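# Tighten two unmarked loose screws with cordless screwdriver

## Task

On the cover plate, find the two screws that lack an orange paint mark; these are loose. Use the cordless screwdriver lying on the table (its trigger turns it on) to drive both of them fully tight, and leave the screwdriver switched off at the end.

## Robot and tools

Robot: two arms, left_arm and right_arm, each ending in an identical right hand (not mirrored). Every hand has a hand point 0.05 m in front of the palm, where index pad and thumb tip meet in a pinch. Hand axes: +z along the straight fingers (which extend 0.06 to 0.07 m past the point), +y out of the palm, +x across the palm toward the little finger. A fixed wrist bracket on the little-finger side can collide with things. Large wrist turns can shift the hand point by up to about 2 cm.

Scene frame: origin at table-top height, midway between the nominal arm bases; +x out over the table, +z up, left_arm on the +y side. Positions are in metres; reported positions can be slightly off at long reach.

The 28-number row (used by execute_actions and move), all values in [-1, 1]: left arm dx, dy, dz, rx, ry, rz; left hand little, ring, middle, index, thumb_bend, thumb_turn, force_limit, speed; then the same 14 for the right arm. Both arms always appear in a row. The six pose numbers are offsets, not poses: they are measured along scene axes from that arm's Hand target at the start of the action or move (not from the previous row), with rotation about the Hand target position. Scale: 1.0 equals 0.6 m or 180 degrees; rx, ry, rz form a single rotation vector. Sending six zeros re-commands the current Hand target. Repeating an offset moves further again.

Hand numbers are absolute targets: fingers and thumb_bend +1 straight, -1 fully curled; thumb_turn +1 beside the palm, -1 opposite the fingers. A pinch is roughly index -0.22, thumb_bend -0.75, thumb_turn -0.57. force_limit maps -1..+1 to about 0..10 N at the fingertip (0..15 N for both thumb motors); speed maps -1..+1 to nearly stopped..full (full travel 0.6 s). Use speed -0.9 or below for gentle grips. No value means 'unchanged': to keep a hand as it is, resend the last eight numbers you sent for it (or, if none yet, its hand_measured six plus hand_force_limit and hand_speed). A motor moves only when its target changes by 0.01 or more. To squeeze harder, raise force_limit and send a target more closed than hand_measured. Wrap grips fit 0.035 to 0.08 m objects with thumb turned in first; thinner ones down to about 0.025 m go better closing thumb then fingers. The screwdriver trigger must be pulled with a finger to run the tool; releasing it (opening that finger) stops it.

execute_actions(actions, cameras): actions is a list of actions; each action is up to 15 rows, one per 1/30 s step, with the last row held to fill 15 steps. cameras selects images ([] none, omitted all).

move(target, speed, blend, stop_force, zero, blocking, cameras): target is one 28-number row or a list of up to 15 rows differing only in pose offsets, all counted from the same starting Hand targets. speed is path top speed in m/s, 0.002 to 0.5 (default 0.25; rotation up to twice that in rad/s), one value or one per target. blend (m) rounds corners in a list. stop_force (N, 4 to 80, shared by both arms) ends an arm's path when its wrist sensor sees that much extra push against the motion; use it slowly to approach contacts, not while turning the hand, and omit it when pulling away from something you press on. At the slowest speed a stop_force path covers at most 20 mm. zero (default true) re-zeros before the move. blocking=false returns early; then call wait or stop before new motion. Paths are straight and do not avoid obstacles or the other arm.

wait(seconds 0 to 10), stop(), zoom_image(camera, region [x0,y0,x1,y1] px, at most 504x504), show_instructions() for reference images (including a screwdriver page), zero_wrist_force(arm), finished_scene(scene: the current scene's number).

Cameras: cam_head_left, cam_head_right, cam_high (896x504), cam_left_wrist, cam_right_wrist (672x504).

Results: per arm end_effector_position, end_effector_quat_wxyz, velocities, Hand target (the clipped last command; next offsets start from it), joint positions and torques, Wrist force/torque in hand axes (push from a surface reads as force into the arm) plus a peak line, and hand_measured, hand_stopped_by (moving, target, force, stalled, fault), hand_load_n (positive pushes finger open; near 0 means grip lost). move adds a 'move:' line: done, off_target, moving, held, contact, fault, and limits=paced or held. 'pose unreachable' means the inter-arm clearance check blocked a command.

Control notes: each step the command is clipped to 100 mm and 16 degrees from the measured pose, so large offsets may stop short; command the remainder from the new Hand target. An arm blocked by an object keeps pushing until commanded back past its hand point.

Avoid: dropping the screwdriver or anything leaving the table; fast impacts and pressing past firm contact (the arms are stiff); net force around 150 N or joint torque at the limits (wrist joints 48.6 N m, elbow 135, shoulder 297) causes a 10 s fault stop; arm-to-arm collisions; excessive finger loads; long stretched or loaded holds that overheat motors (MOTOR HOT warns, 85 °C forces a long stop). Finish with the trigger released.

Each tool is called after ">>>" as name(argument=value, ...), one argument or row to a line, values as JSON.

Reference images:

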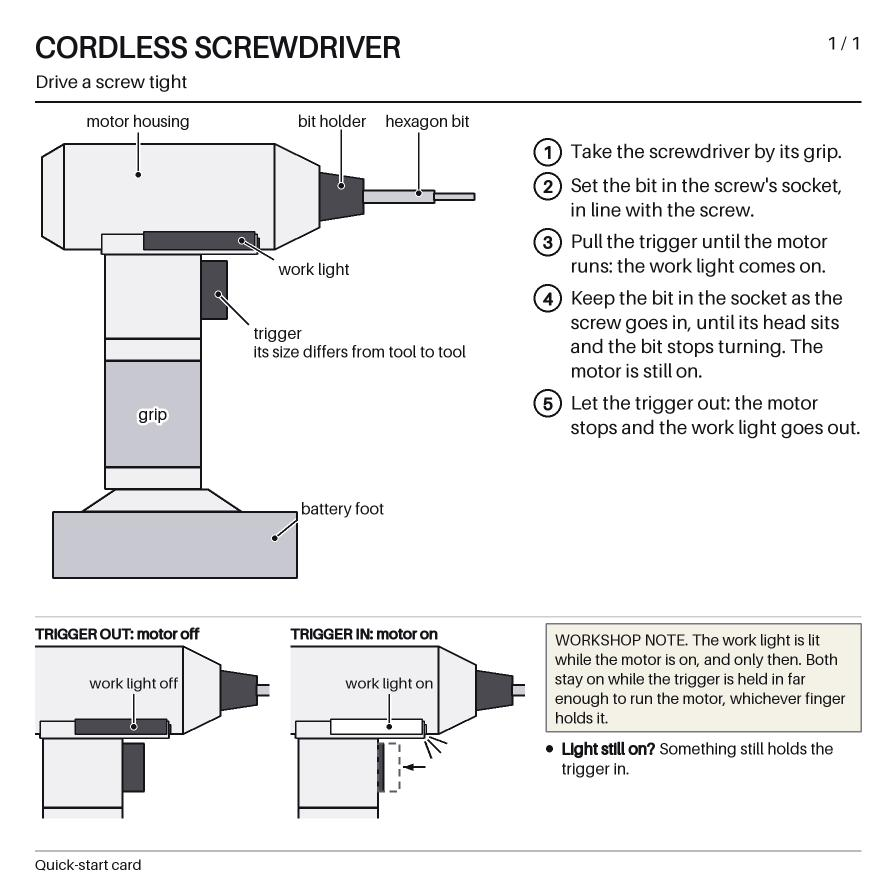

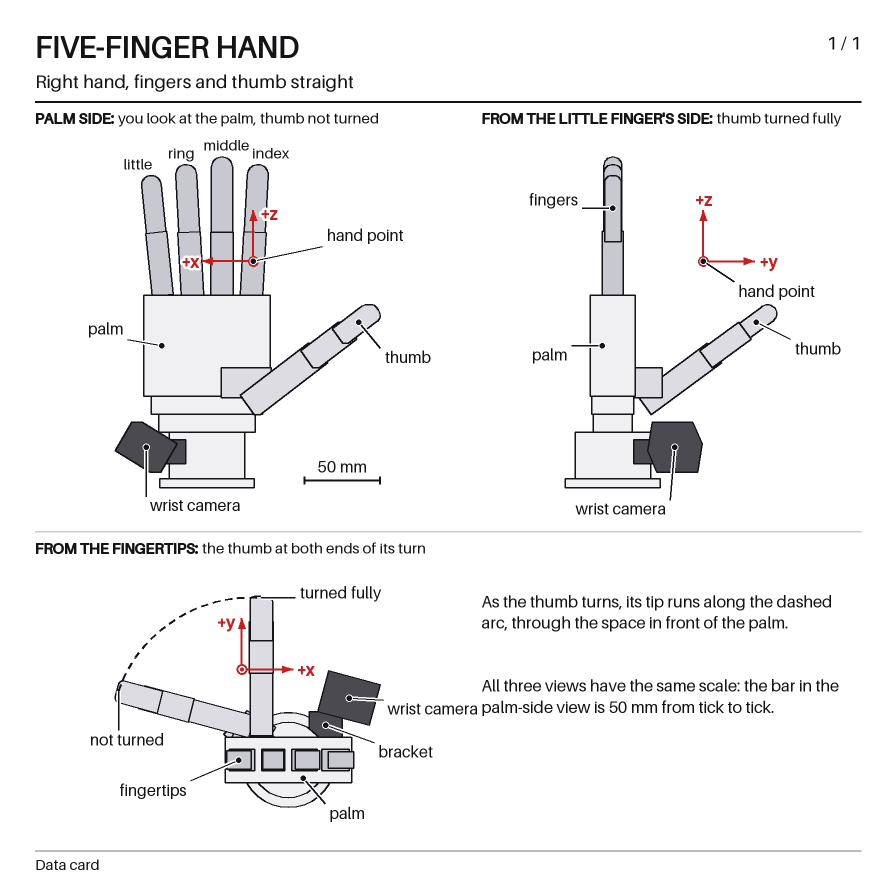

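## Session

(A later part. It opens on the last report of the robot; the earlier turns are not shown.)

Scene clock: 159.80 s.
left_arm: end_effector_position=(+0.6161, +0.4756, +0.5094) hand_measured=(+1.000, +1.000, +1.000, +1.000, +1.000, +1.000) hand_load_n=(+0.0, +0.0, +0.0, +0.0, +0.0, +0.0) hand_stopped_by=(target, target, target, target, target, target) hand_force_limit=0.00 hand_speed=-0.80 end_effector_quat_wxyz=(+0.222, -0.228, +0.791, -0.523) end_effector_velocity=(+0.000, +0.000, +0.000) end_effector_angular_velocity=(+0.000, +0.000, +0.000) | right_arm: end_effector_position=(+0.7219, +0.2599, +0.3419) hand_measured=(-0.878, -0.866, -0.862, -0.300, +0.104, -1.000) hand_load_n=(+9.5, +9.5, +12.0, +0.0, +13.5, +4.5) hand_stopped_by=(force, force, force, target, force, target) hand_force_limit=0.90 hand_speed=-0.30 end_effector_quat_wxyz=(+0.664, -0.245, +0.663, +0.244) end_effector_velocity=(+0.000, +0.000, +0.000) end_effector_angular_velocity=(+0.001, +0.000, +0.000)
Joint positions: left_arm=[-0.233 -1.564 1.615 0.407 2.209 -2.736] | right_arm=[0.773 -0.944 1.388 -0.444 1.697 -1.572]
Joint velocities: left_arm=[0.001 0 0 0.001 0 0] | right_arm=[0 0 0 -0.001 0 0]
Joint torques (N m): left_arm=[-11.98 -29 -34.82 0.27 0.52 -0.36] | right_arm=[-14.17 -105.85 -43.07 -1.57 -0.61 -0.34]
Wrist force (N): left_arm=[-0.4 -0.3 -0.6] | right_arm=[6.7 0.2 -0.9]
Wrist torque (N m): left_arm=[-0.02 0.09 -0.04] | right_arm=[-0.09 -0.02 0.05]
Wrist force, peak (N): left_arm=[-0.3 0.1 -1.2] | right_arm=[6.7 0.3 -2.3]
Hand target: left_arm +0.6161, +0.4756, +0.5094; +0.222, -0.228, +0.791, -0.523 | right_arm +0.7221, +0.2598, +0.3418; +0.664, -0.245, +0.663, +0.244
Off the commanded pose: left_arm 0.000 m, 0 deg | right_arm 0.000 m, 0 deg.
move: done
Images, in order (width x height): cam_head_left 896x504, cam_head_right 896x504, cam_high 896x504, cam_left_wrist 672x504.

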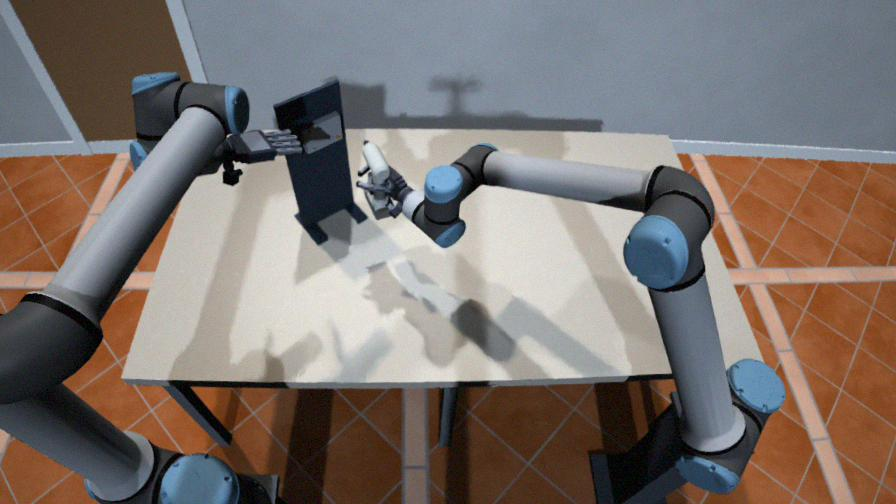

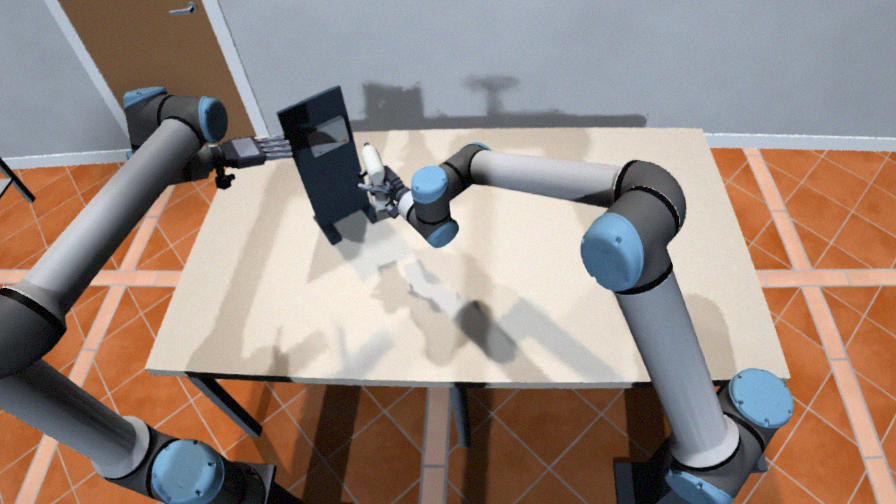

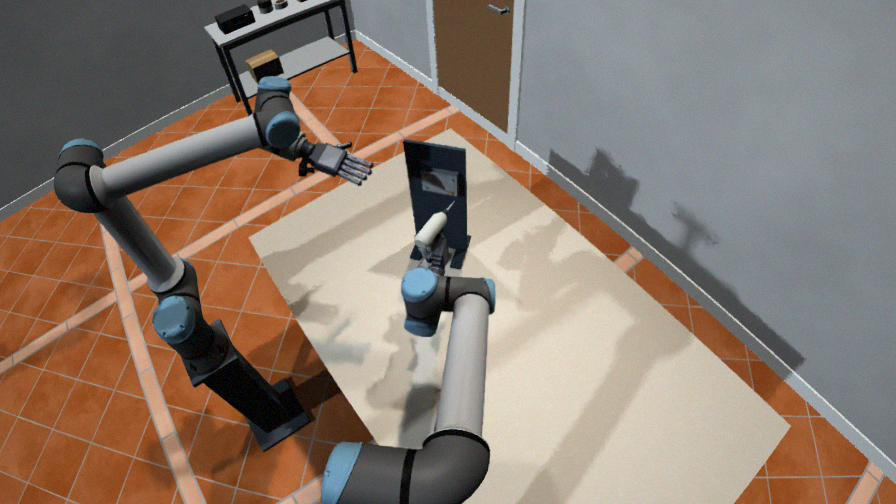

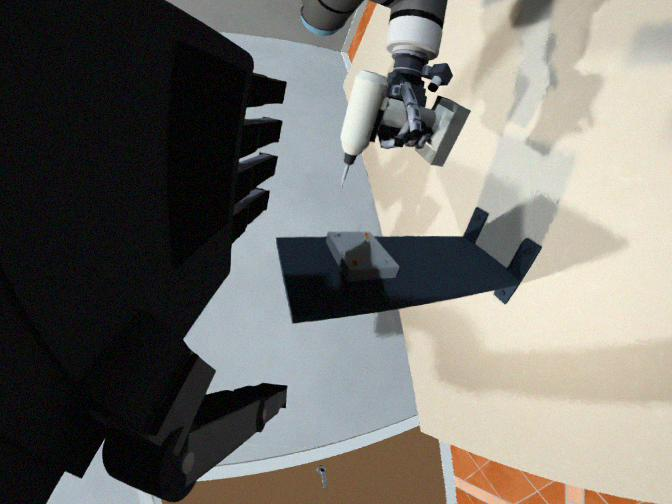

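>>> move(
  target=[0,0,0,0,0,0,1,1,1,1,1,1,0,-0.8,-0.01973,0.02687,0,0,0,0,-0.99,-0.99,-1,-0.3,-1,-1,0.9,-0.3],
  speed=0.08,
  cameras=["cam_left_wrist","cam_head_right","cam_head_left","cam_high"],
)

>>> zoom_image(
  camera="cam_left_wrist",
  region=[320, 160, 370, 210],
)

>>> zoom_image(
  camera="cam_head_right",
  region=[335, 115, 385, 165],
)

>>> zoom_image(
  camera="cam_high",
  region=[420, 160, 490, 230],
)

>>> move(
  target=[0,0,0,0,0,0,1,1,1,1,1,1,0,-0.8,0,0,0.0333,0,0,0,-0.99,-0.99,-1,-0.3,-1,-1,0.9,-0.3],
  speed=0.08,
  cameras=["cam_left_wrist","cam_head_right","cam_head_left","cam_high"],
)

>>> zoom_image(
  camera="cam_left_wrist",
  region=[320, 160, 370, 210],
)

>>> zoom_image(
  camera="cam_head_right",
  region=[335, 115, 385, 165],
)

>>> zoom_image(
  camera="cam_high",
  region=[420, 160, 490, 230],
)

Scene clock: 161.00 s.
left_arm: end_effector_position=(+0.6161, +0.4756, +0.5094) hand_measured=(+1.000, +1.000, +1.000, +1.000, +1.000, +1.000) hand_load_n=(+0.0, +0.0, -0.5, +0.0, +0.0, -0.5) hand_stopped_by=(target, target, target, target, target, target) hand_force_limit=0.00 hand_speed=-0.80 end_effector_quat_wxyz=(+0.222, -0.228, +0.791, -0.523) end_effector_velocity=(+0.000, -0.001, -0.001) end_effector_angular_velocity=(+0.000, +0.001, -0.002) | right_arm: end_effector_position=(+0.7101, +0.2761, +0.3418) hand_measured=(-0.878, -0.866, -0.862, -0.300, +0.104, -1.000) hand_load_n=(+10.0, +9.5, +12.0, +0.0, +13.5, +4.5) hand_stopped_by=(force, force, force, target, force, target) hand_force_limit=0.90 hand_speed=-0.30 end_effector_quat_wxyz=(+0.663, -0.245, +0.663, +0.244) end_effector_velocity=(+0.001, -0.001, -0.002) end_effector_angular_velocity=(-0.003, +0.002, +0.001)
Joint positions: left_arm=[-0.233 -1.564 1.615 0.407 2.209 -2.736] | right_arm=[0.795 -0.931 1.367 -0.436 1.72 -1.572]
Joint velocities: left_arm=[-0.001 0.001 0 0 0.001 0] | right_arm=[-0.002 0 0.002 0.002 -0.003 0]
Joint torques (N m): left_arm=[-11.76 -25.93 -35.6 0.13 0.29 -0.4] | right_arm=[-17.29 -112.41 -38.34 -5.23 -0.52 -2.06]
Wrist force (N): left_arm=[0.1 -0.4 -1.0] | right_arm=[6.9 0.6 -1.3]
Wrist torque (N m): left_arm=[0.00 0.03 -0.02] | right_arm=[0.00 -0.04 0.08]
Wrist force, peak (N): left_arm=[-0.4 -0.4 -1.2] | right_arm=[6.9 -0.2 -1.8]
Hand target: left_arm +0.6161, +0.4756, +0.5094; +0.222, -0.228, +0.791, -0.523 | right_arm +0.7102, +0.2759, +0.3418; +0.664, -0.245, +0.663, +0.244
Off the commanded pose: left_arm 0.000 m, 0 deg | right_arm 0.000 m, 0 deg.
move: done
Images, in order (width x height): cam_head_left 896x504, cam_head_right 896x504, cam_high 896x504, cam_left_wrist 672x504.

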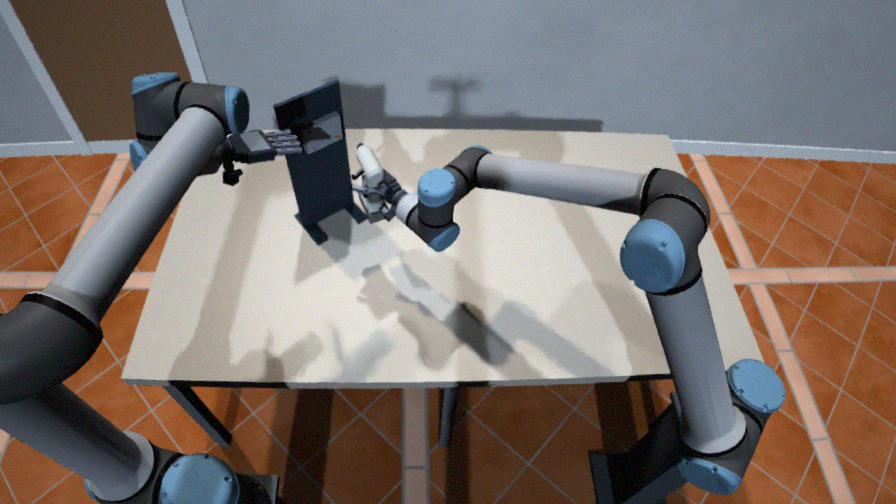

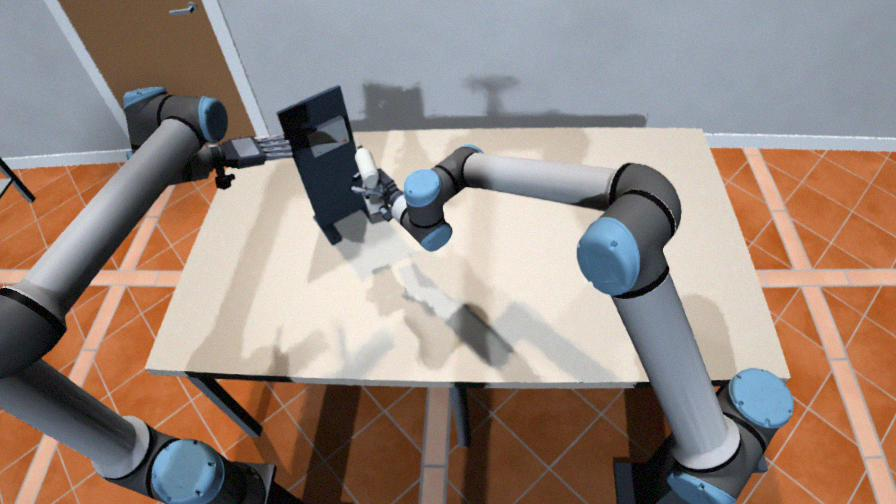

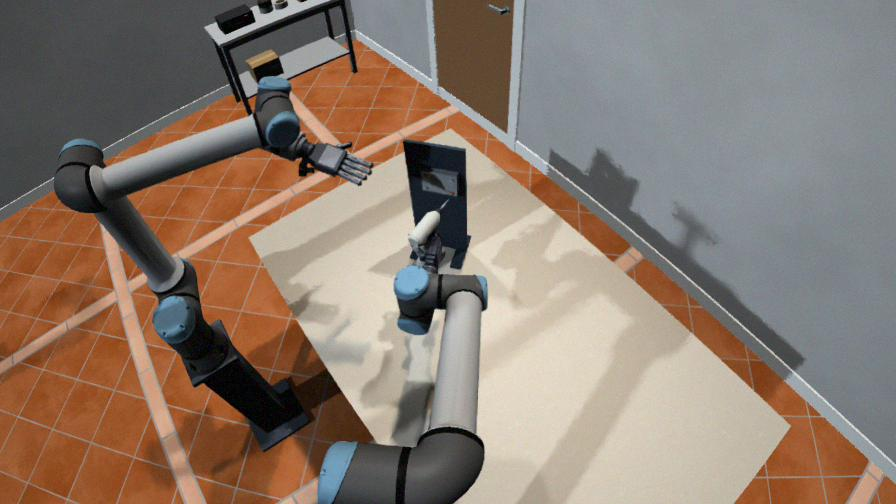

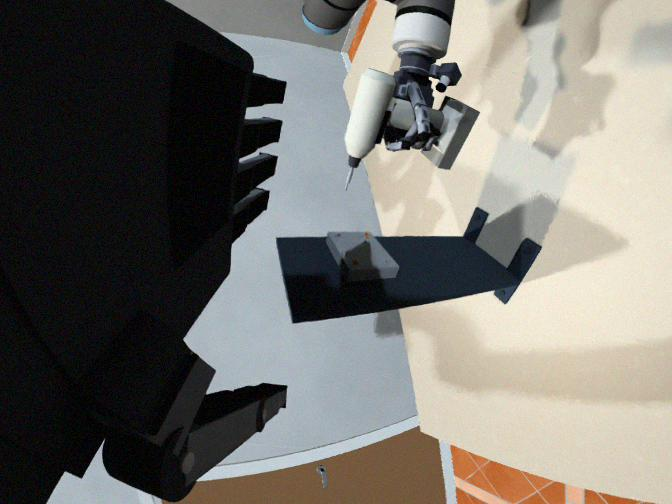

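Scaled by 10.080 from the camera's 672x504 image, which has a finer 960x720 frame.

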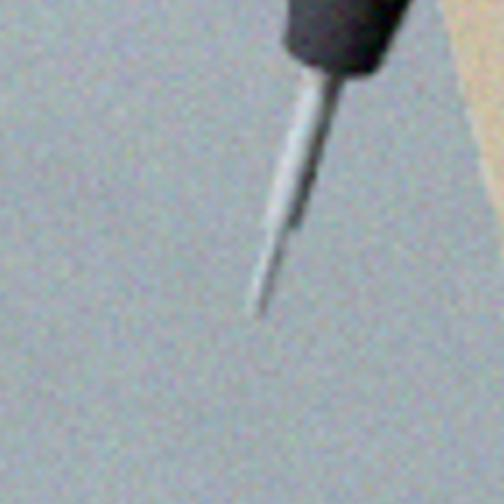

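Scaled by 10.080.

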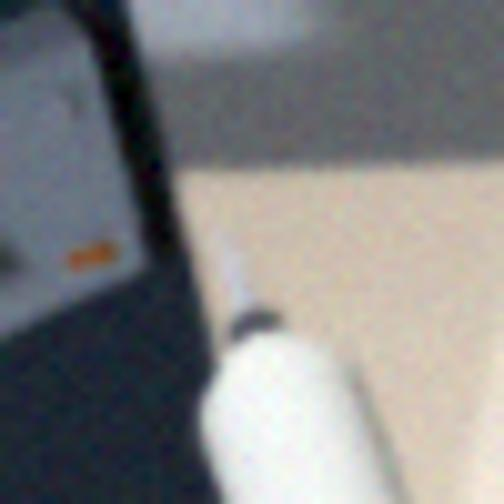

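Scaled by 7.200.

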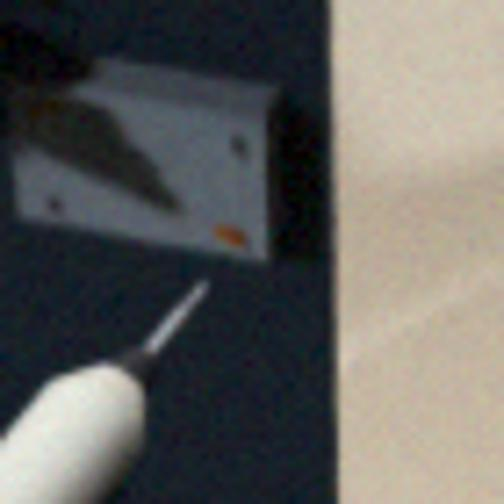

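Scene clock: 161.73 s.
left_arm: end_effector_position=(+0.6161, +0.4756, +0.5094) hand_measured=(+1.000, +1.000, +1.000, +1.000, +1.000, +1.000) hand_load_n=(+0.0, +0.0, +0.0, +0.0, +0.0, +0.0) hand_stopped_by=(target, target, target, target, target, target) hand_force_limit=0.00 hand_speed=-0.80 end_effector_quat_wxyz=(+0.222, -0.228, +0.791, -0.523) end_effector_velocity=(+0.000, +0.000, -0.001) end_effector_angular_velocity=(+0.000, +0.001, +0.001) | right_arm: end_effector_position=(+0.7102, +0.2759, +0.3620) hand_measured=(-0.878, -0.866, -0.862, -0.300, +0.104, -1.000) hand_load_n=(+10.0, +9.5, +12.5, +0.0, +13.5, +5.0) hand_stopped_by=(force, force, force, target, force, target) hand_force_limit=0.90 hand_speed=-0.30 end_effector_quat_wxyz=(+0.664, -0.245, +0.663, +0.244) end_effector_velocity=(+0.000, +0.000, +0.000) end_effector_angular_velocity=(+0.002, -0.002, +0.000)
Joint positions: left_arm=[-0.233 -1.564 1.615 0.407 2.209 -2.736] | right_arm=[0.795 -0.945 1.352 -0.407 1.72 -1.572]
Joint velocities: left_arm=[0 0.001 0 0 -0.001 -0.001] | right_arm=[0 0 0.002 -0.005 0 0]
Joint torques (N m): left_arm=[-10.88 -24.97 -34.54 0.51 0.43 -0.54] | right_arm=[-14.57 -94.68 -38.85 -7.09 -1.46 -2.07]
Wrist force (N): left_arm=[0.1 -0.4 -1.0] | right_arm=[6.8 0.1 -1.5]
Wrist torque (N m): left_arm=[0.00 0.04 -0.02] | right_arm=[-0.08 0.00 0.06]
Wrist force, peak (N): left_arm=[-0.3 -0.4 -1.2] | right_arm=[8.3 0.0 -1.0]
Hand target: left_arm +0.6161, +0.4756, +0.5094; +0.222, -0.228, +0.791, -0.523 | right_arm +0.7102, +0.2759, +0.3618; +0.664, -0.245, +0.663, +0.244
Off the commanded pose: left_arm 0.000 m, 0 deg | right_arm 0.000 m, 0 deg.
move: done
Images, in order (width x height): cam_head_left 896x504, cam_head_right 896x504, cam_high 896x504, cam_left_wrist 672x504.

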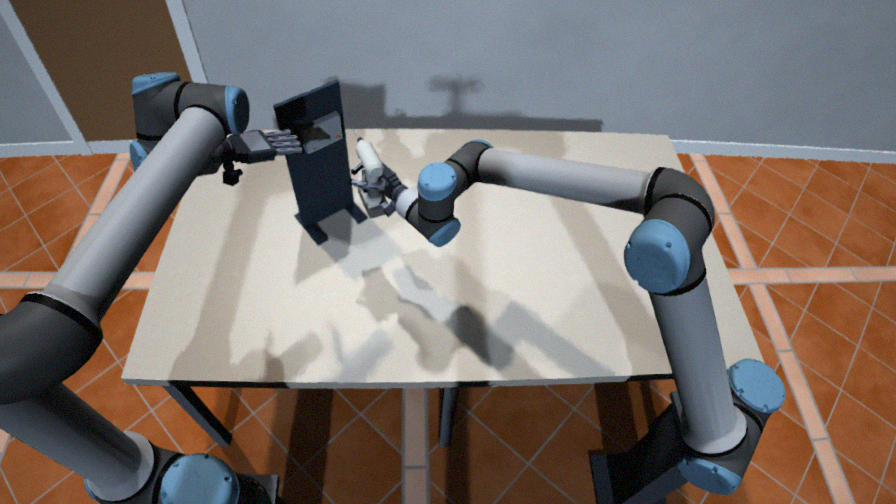

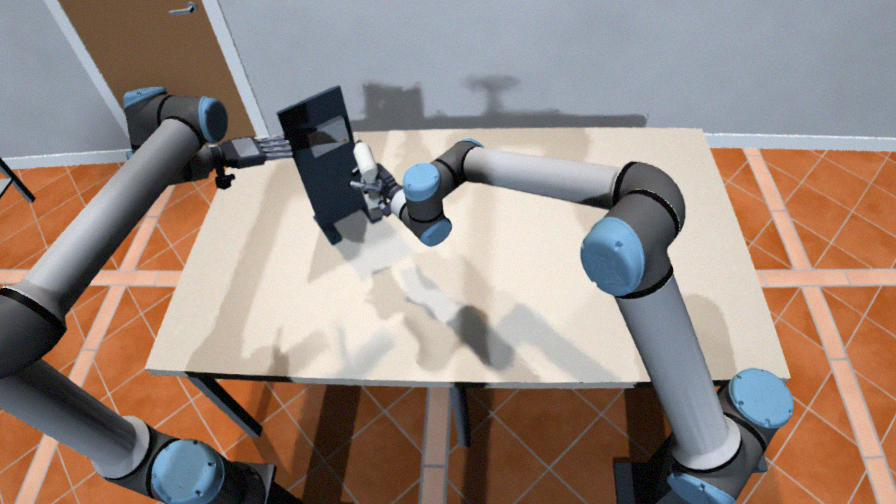

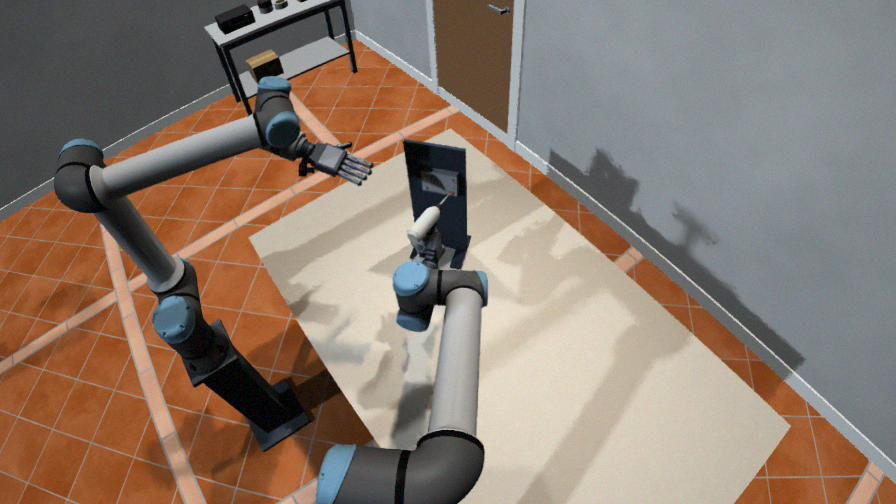

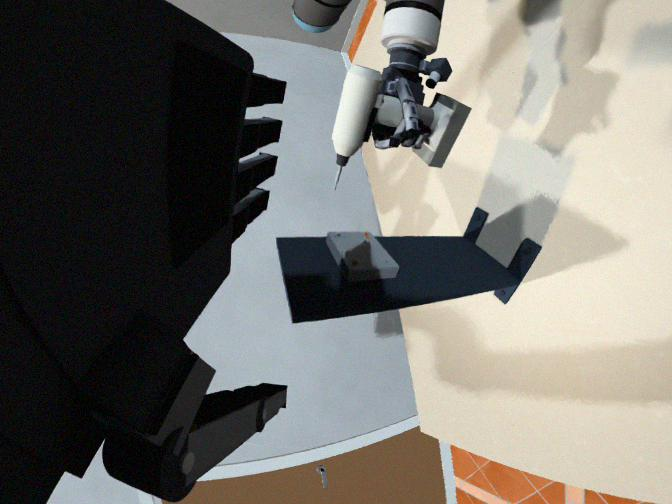

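Scaled by 10.080 from the camera's 672x504 image, which has a finer 960x720 frame.

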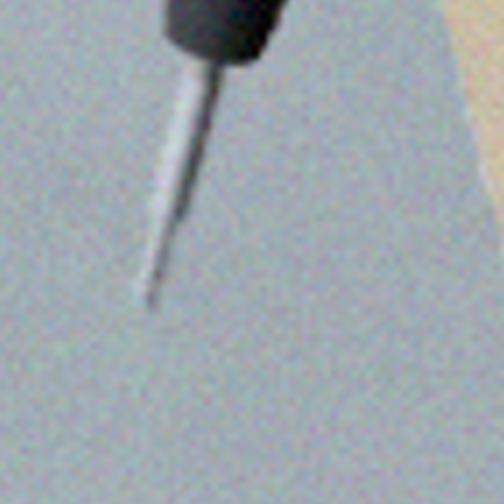

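Scaled by 10.080.

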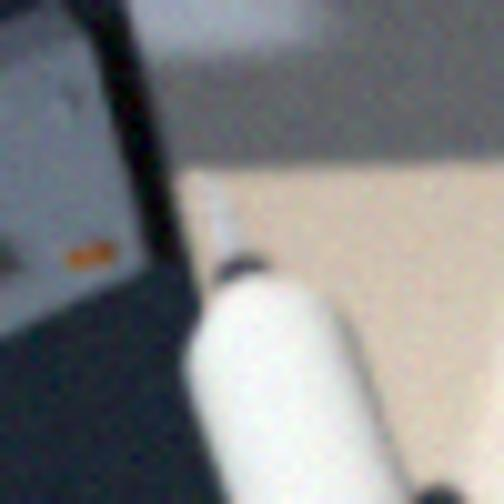

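Scaled by 7.200.

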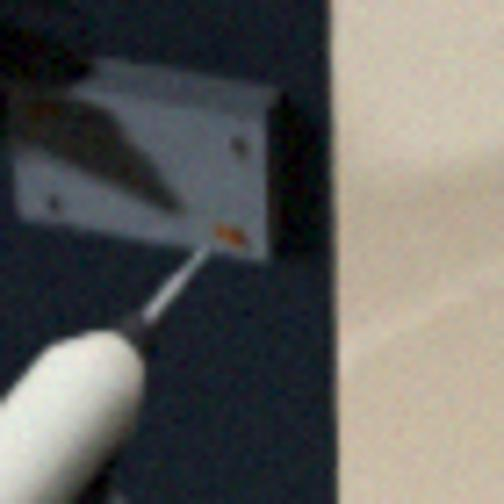

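>>> move(
  target=[0,0,0,0,0,0,1,1,1,1,1,1,0,-0.8,0.0296,-0.0403,0,0,0,0.0861,-0.99,-0.99,-1,-0.3,-1,-1,0.9,-0.3],
  speed=0.08,
  cameras=["cam_left_wrist","cam_head_right","cam_high"],
)

>>> zoom_image(
  camera="cam_left_wrist",
  region=[310, 160, 370, 220],
)

>>> zoom_image(
  camera="cam_head_right",
  region=[335, 115, 385, 165],
)

>>> zoom_image(
  camera="cam_high",
  region=[420, 160, 490, 230],
)

Scene clock: 164.43 s.
left_arm: end_effector_position=(+0.6161, +0.4756, +0.5094) hand_measured=(+1.000, +1.000, +1.000, +1.000, +1.000, +1.000) hand_load_n=(+0.0, +0.0, +0.0, +0.0, +0.0, +0.0) hand_stopped_by=(target, target, target, target, target, target) hand_force_limit=0.00 hand_speed=-0.80 end_effector_quat_wxyz=(+0.222, -0.228, +0.791, -0.523) end_effector_velocity=(-0.001, +0.000, +0.000) end_effector_angular_velocity=(-0.001, +0.001, -0.001) | right_arm: end_effector_position=(+0.7282, +0.2518, +0.3618) hand_measured=(-0.878, -0.866, -0.862, -0.300, +0.104, -1.000) hand_load_n=(+10.0, +9.5, +12.5, +0.0, +13.5, +5.0) hand_stopped_by=(force, force, force, target, force, target) hand_force_limit=0.90 hand_speed=-0.30 end_effector_quat_wxyz=(+0.625, -0.332, +0.624, +0.331) end_effector_velocity=(+0.000, +0.000, +0.000) end_effector_angular_velocity=(+0.000, +0.000, +0.001)
Joint positions: left_arm=[-0.233 -1.564 1.615 0.407 2.209 -2.736] | right_arm=[0.68 -0.953 1.366 -0.413 1.335 -1.572]
Joint velocities: left_arm=[-0.001 -0.001 0 0.001 0.001 -0.001] | right_arm=[0 0 0 0 -0.001 0]
Joint torques (N m): left_arm=[-11.55 -28.51 -34.77 -0.13 0.04 -0.72] | right_arm=[13.31 -106.31 -41.62 -2.8 0.06 1.85]
Wrist force (N): left_arm=[-0.1 -0.1 -0.8] | right_arm=[6.7 0.1 -1.3]
Wrist torque (N m): left_arm=[0.03 0.05 -0.03] | right_arm=[-0.09 -0.01 0.05]
Wrist force, peak (N): left_arm=[-0.5 -0.6 -1.2] | right_arm=[7.1 0.9 -1.2]
Hand target: left_arm +0.6161, +0.4756, +0.5094; +0.222, -0.228, +0.791, -0.523 | right_arm +0.7280, +0.2518, +0.3619; +0.625, -0.332, +0.624, +0.331
Off the commanded pose: left_arm 0.000 m, 0 deg | right_arm 0.000 m, 0 deg.
move: done
Images, in order (width x height): cam_head_right 896x504, cam_high 896x504, cam_left_wrist 672x504.

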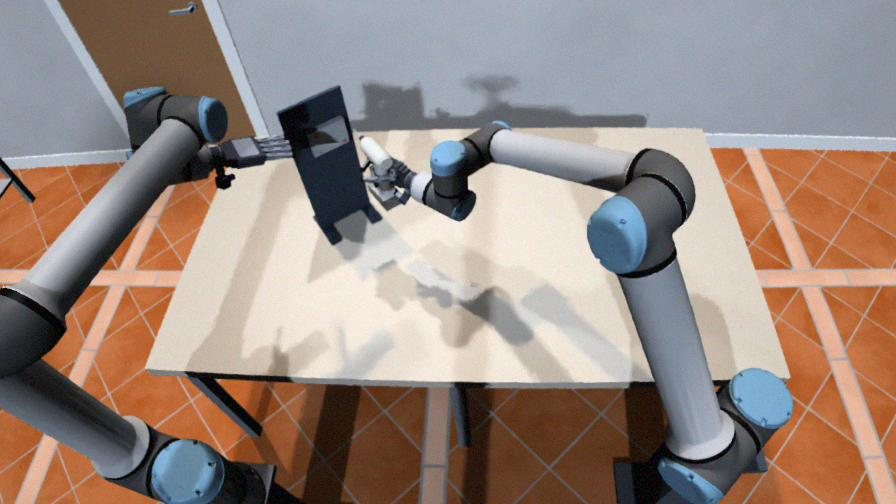

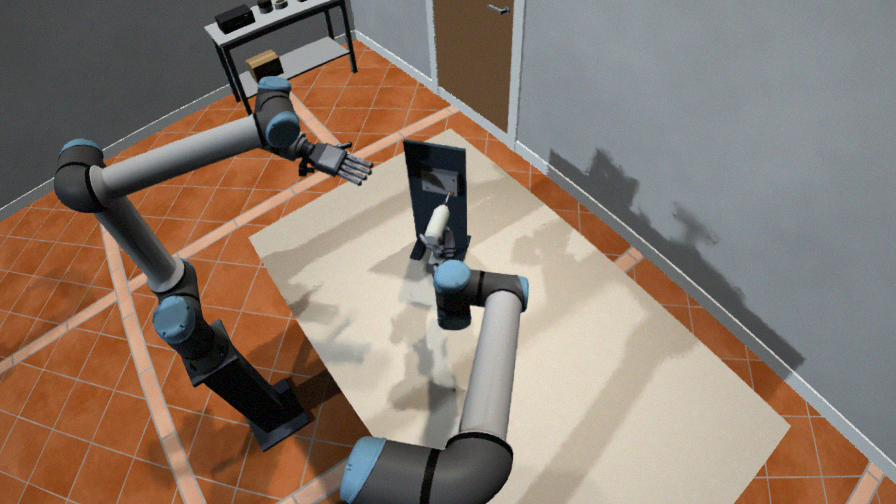

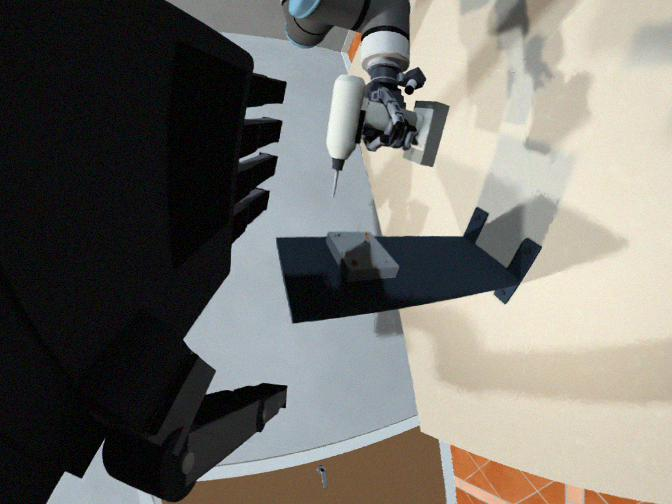

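Scaled by 8.400 from the camera's 672x504 image, which has a finer 960x720 frame.

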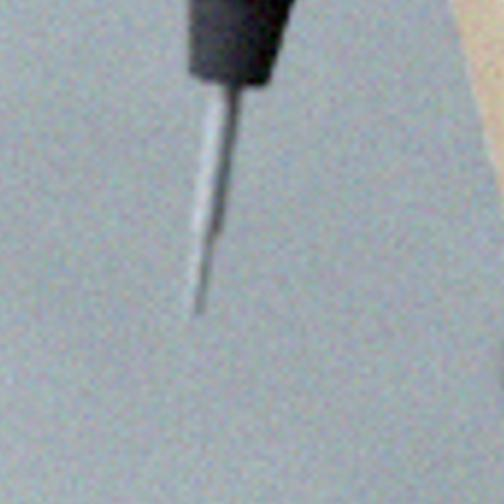

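Scaled by 10.080.

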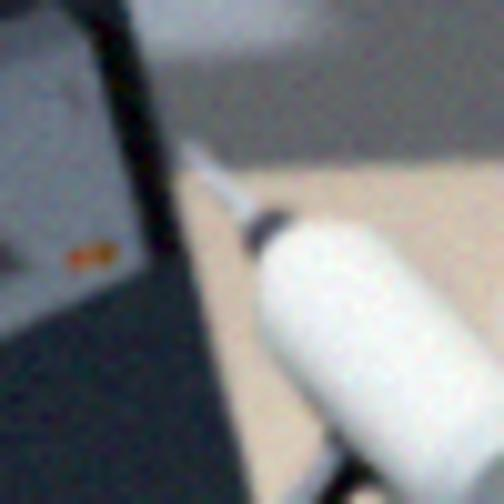

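Scaled by 7.200.

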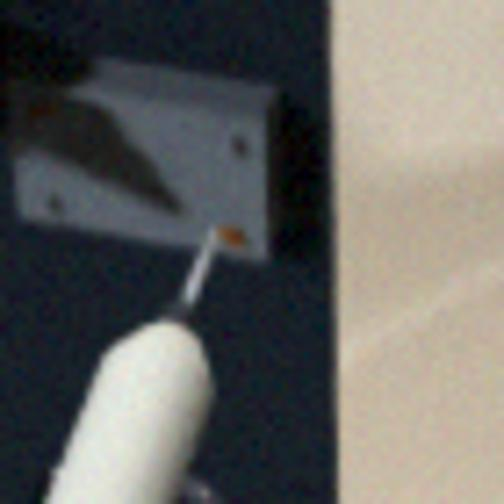

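>>> move(
  target=[0,0,0,0,0,0,1,1,1,1,1,1,0,-0.8,0.0487,0.0462,-0.0367,0.0099,-0.0134,-0.005,-0.99,-0.99,-1,-0.3,-1,-1,0.9,-0.3],
  speed=0.06,
  cameras=["cam_left_wrist","cam_head_right","cam_high"],
)

>>> zoom_image(
  camera="cam_left_wrist",
  region=[310, 180, 370, 240],
)

>>> zoom_image(
  camera="cam_head_right",
  region=[330, 105, 380, 155],
)

>>> zoom_image(
  camera="cam_high",
  region=[430, 165, 480, 215],
)

Scene clock: 166.27 s.
left_arm: end_effector_position=(+0.6161, +0.4756, +0.5094) hand_measured=(+1.000, +1.000, +1.000, +1.000, +1.000, +1.000) hand_load_n=(+0.0, +0.0, +0.0, +0.0, +0.0, -0.5) hand_stopped_by=(target, target, target, target, target, target) hand_force_limit=0.00 hand_speed=-0.80 end_effector_quat_wxyz=(+0.222, -0.228, +0.791, -0.523) end_effector_velocity=(+0.000, +0.000, +0.000) end_effector_angular_velocity=(+0.000, +0.000, +0.000) | right_arm: end_effector_position=(+0.7572, +0.2797, +0.3400) hand_measured=(-0.878, -0.866, -0.862, -0.300, +0.104, -1.000) hand_load_n=(+10.0, +9.5, +12.0, +0.0, +13.5, +4.5) hand_stopped_by=(force, force, force, target, force, target) hand_force_limit=0.90 hand_speed=-0.30 end_effector_quat_wxyz=(+0.645, -0.324, +0.608, +0.329) end_effector_velocity=(-0.001, -0.001, +0.001) end_effector_angular_velocity=(-0.002, +0.002, +0.000)
Joint positions: left_arm=[-0.233 -1.564 1.615 0.407 2.209 -2.736] | right_arm=[0.685 -0.876 1.299 -0.474 1.355 -1.578]
Joint velocities: left_arm=[0 0 0 0 0 0] | right_arm=[0 -0.004 0.003 0.003 -0.001 0]
Joint torques (N m): left_arm=[-12.01 -29.09 -34.73 0.03 0.59 -0.07] | right_arm=[6.12 -118 -37.51 -1.59 -1.03 0.15]
Wrist force (N): left_arm=[0.1 -0.1 -1.2] | right_arm=[6.5 0.4 -1.7]
Wrist torque (N m): left_arm=[0.06 0.04 -0.01] | right_arm=[-0.04 0.03 0.03]
Wrist force, peak (N): left_arm=[0.0 -0.5 -1.2] | right_arm=[7.4 0.0 -0.8]
Hand target: left_arm +0.6161, +0.4756, +0.5094; +0.222, -0.228, +0.791, -0.523 | right_arm +0.7572, +0.2796, +0.3399; +0.645, -0.324, +0.608, +0.329
Off the commanded pose: left_arm 0.000 m, 0 deg | right_arm 0.000 m, 0 deg.
move: done
Images, in order (width x height): cam_head_right 896x504, cam_high 896x504, cam_left_wrist 672x504.

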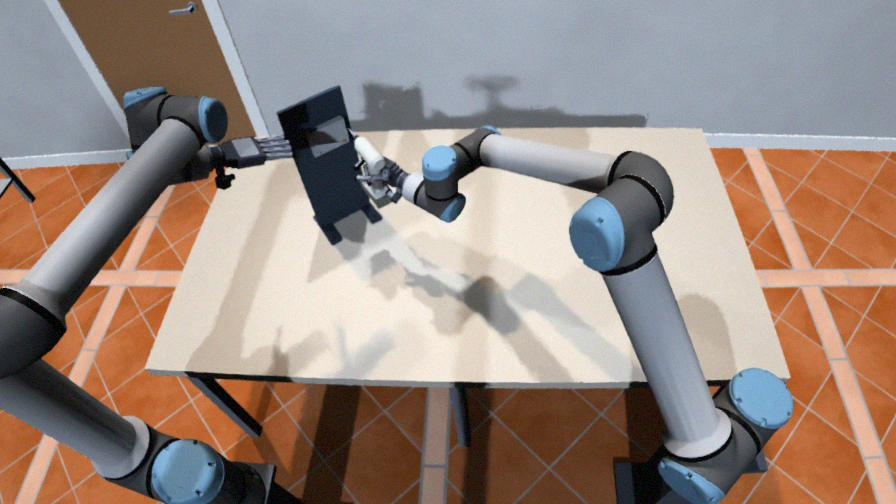

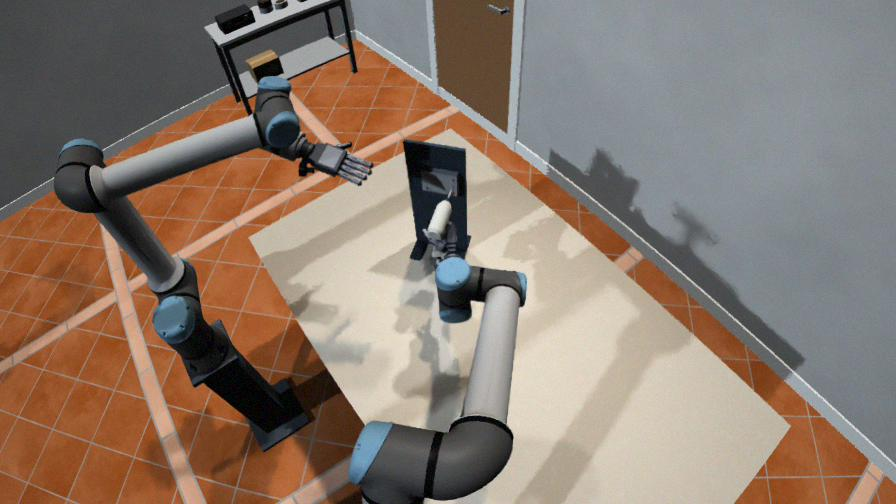

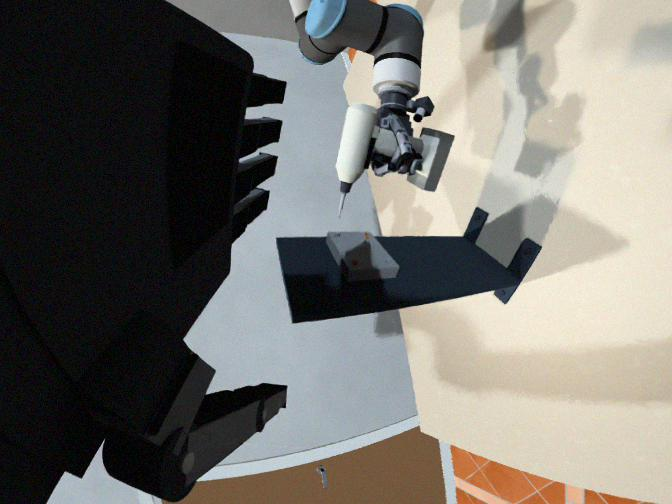

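Scaled by 8.400 from the camera's 672x504 image, which has a finer 960x720 frame.

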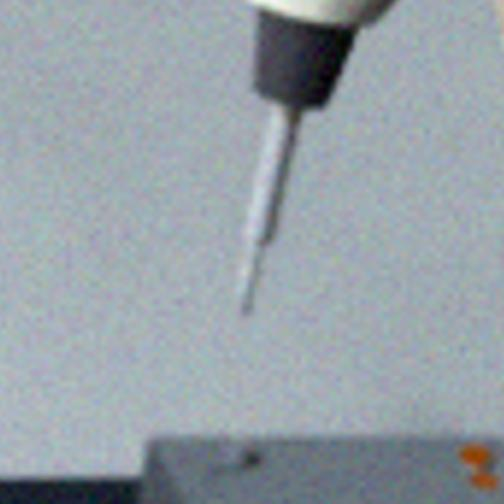

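Scaled by 10.080.

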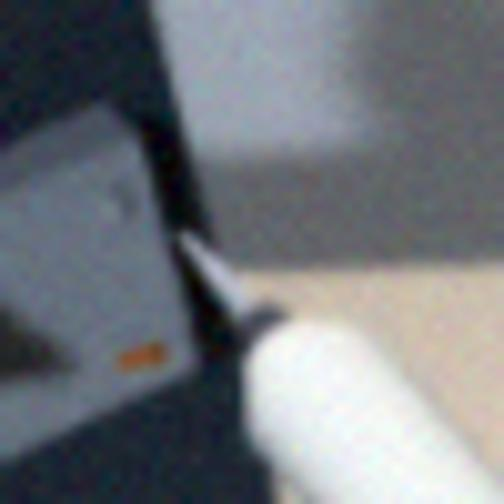

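Scaled by 10.080.

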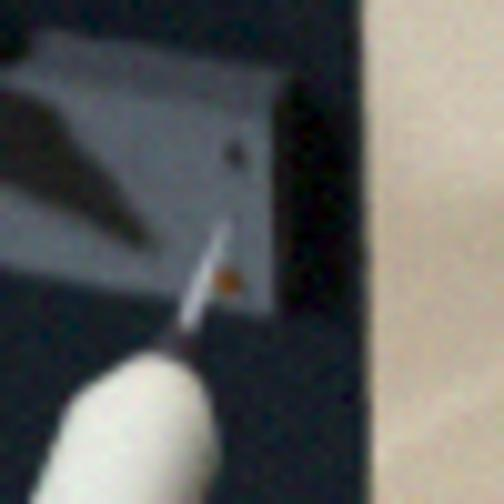

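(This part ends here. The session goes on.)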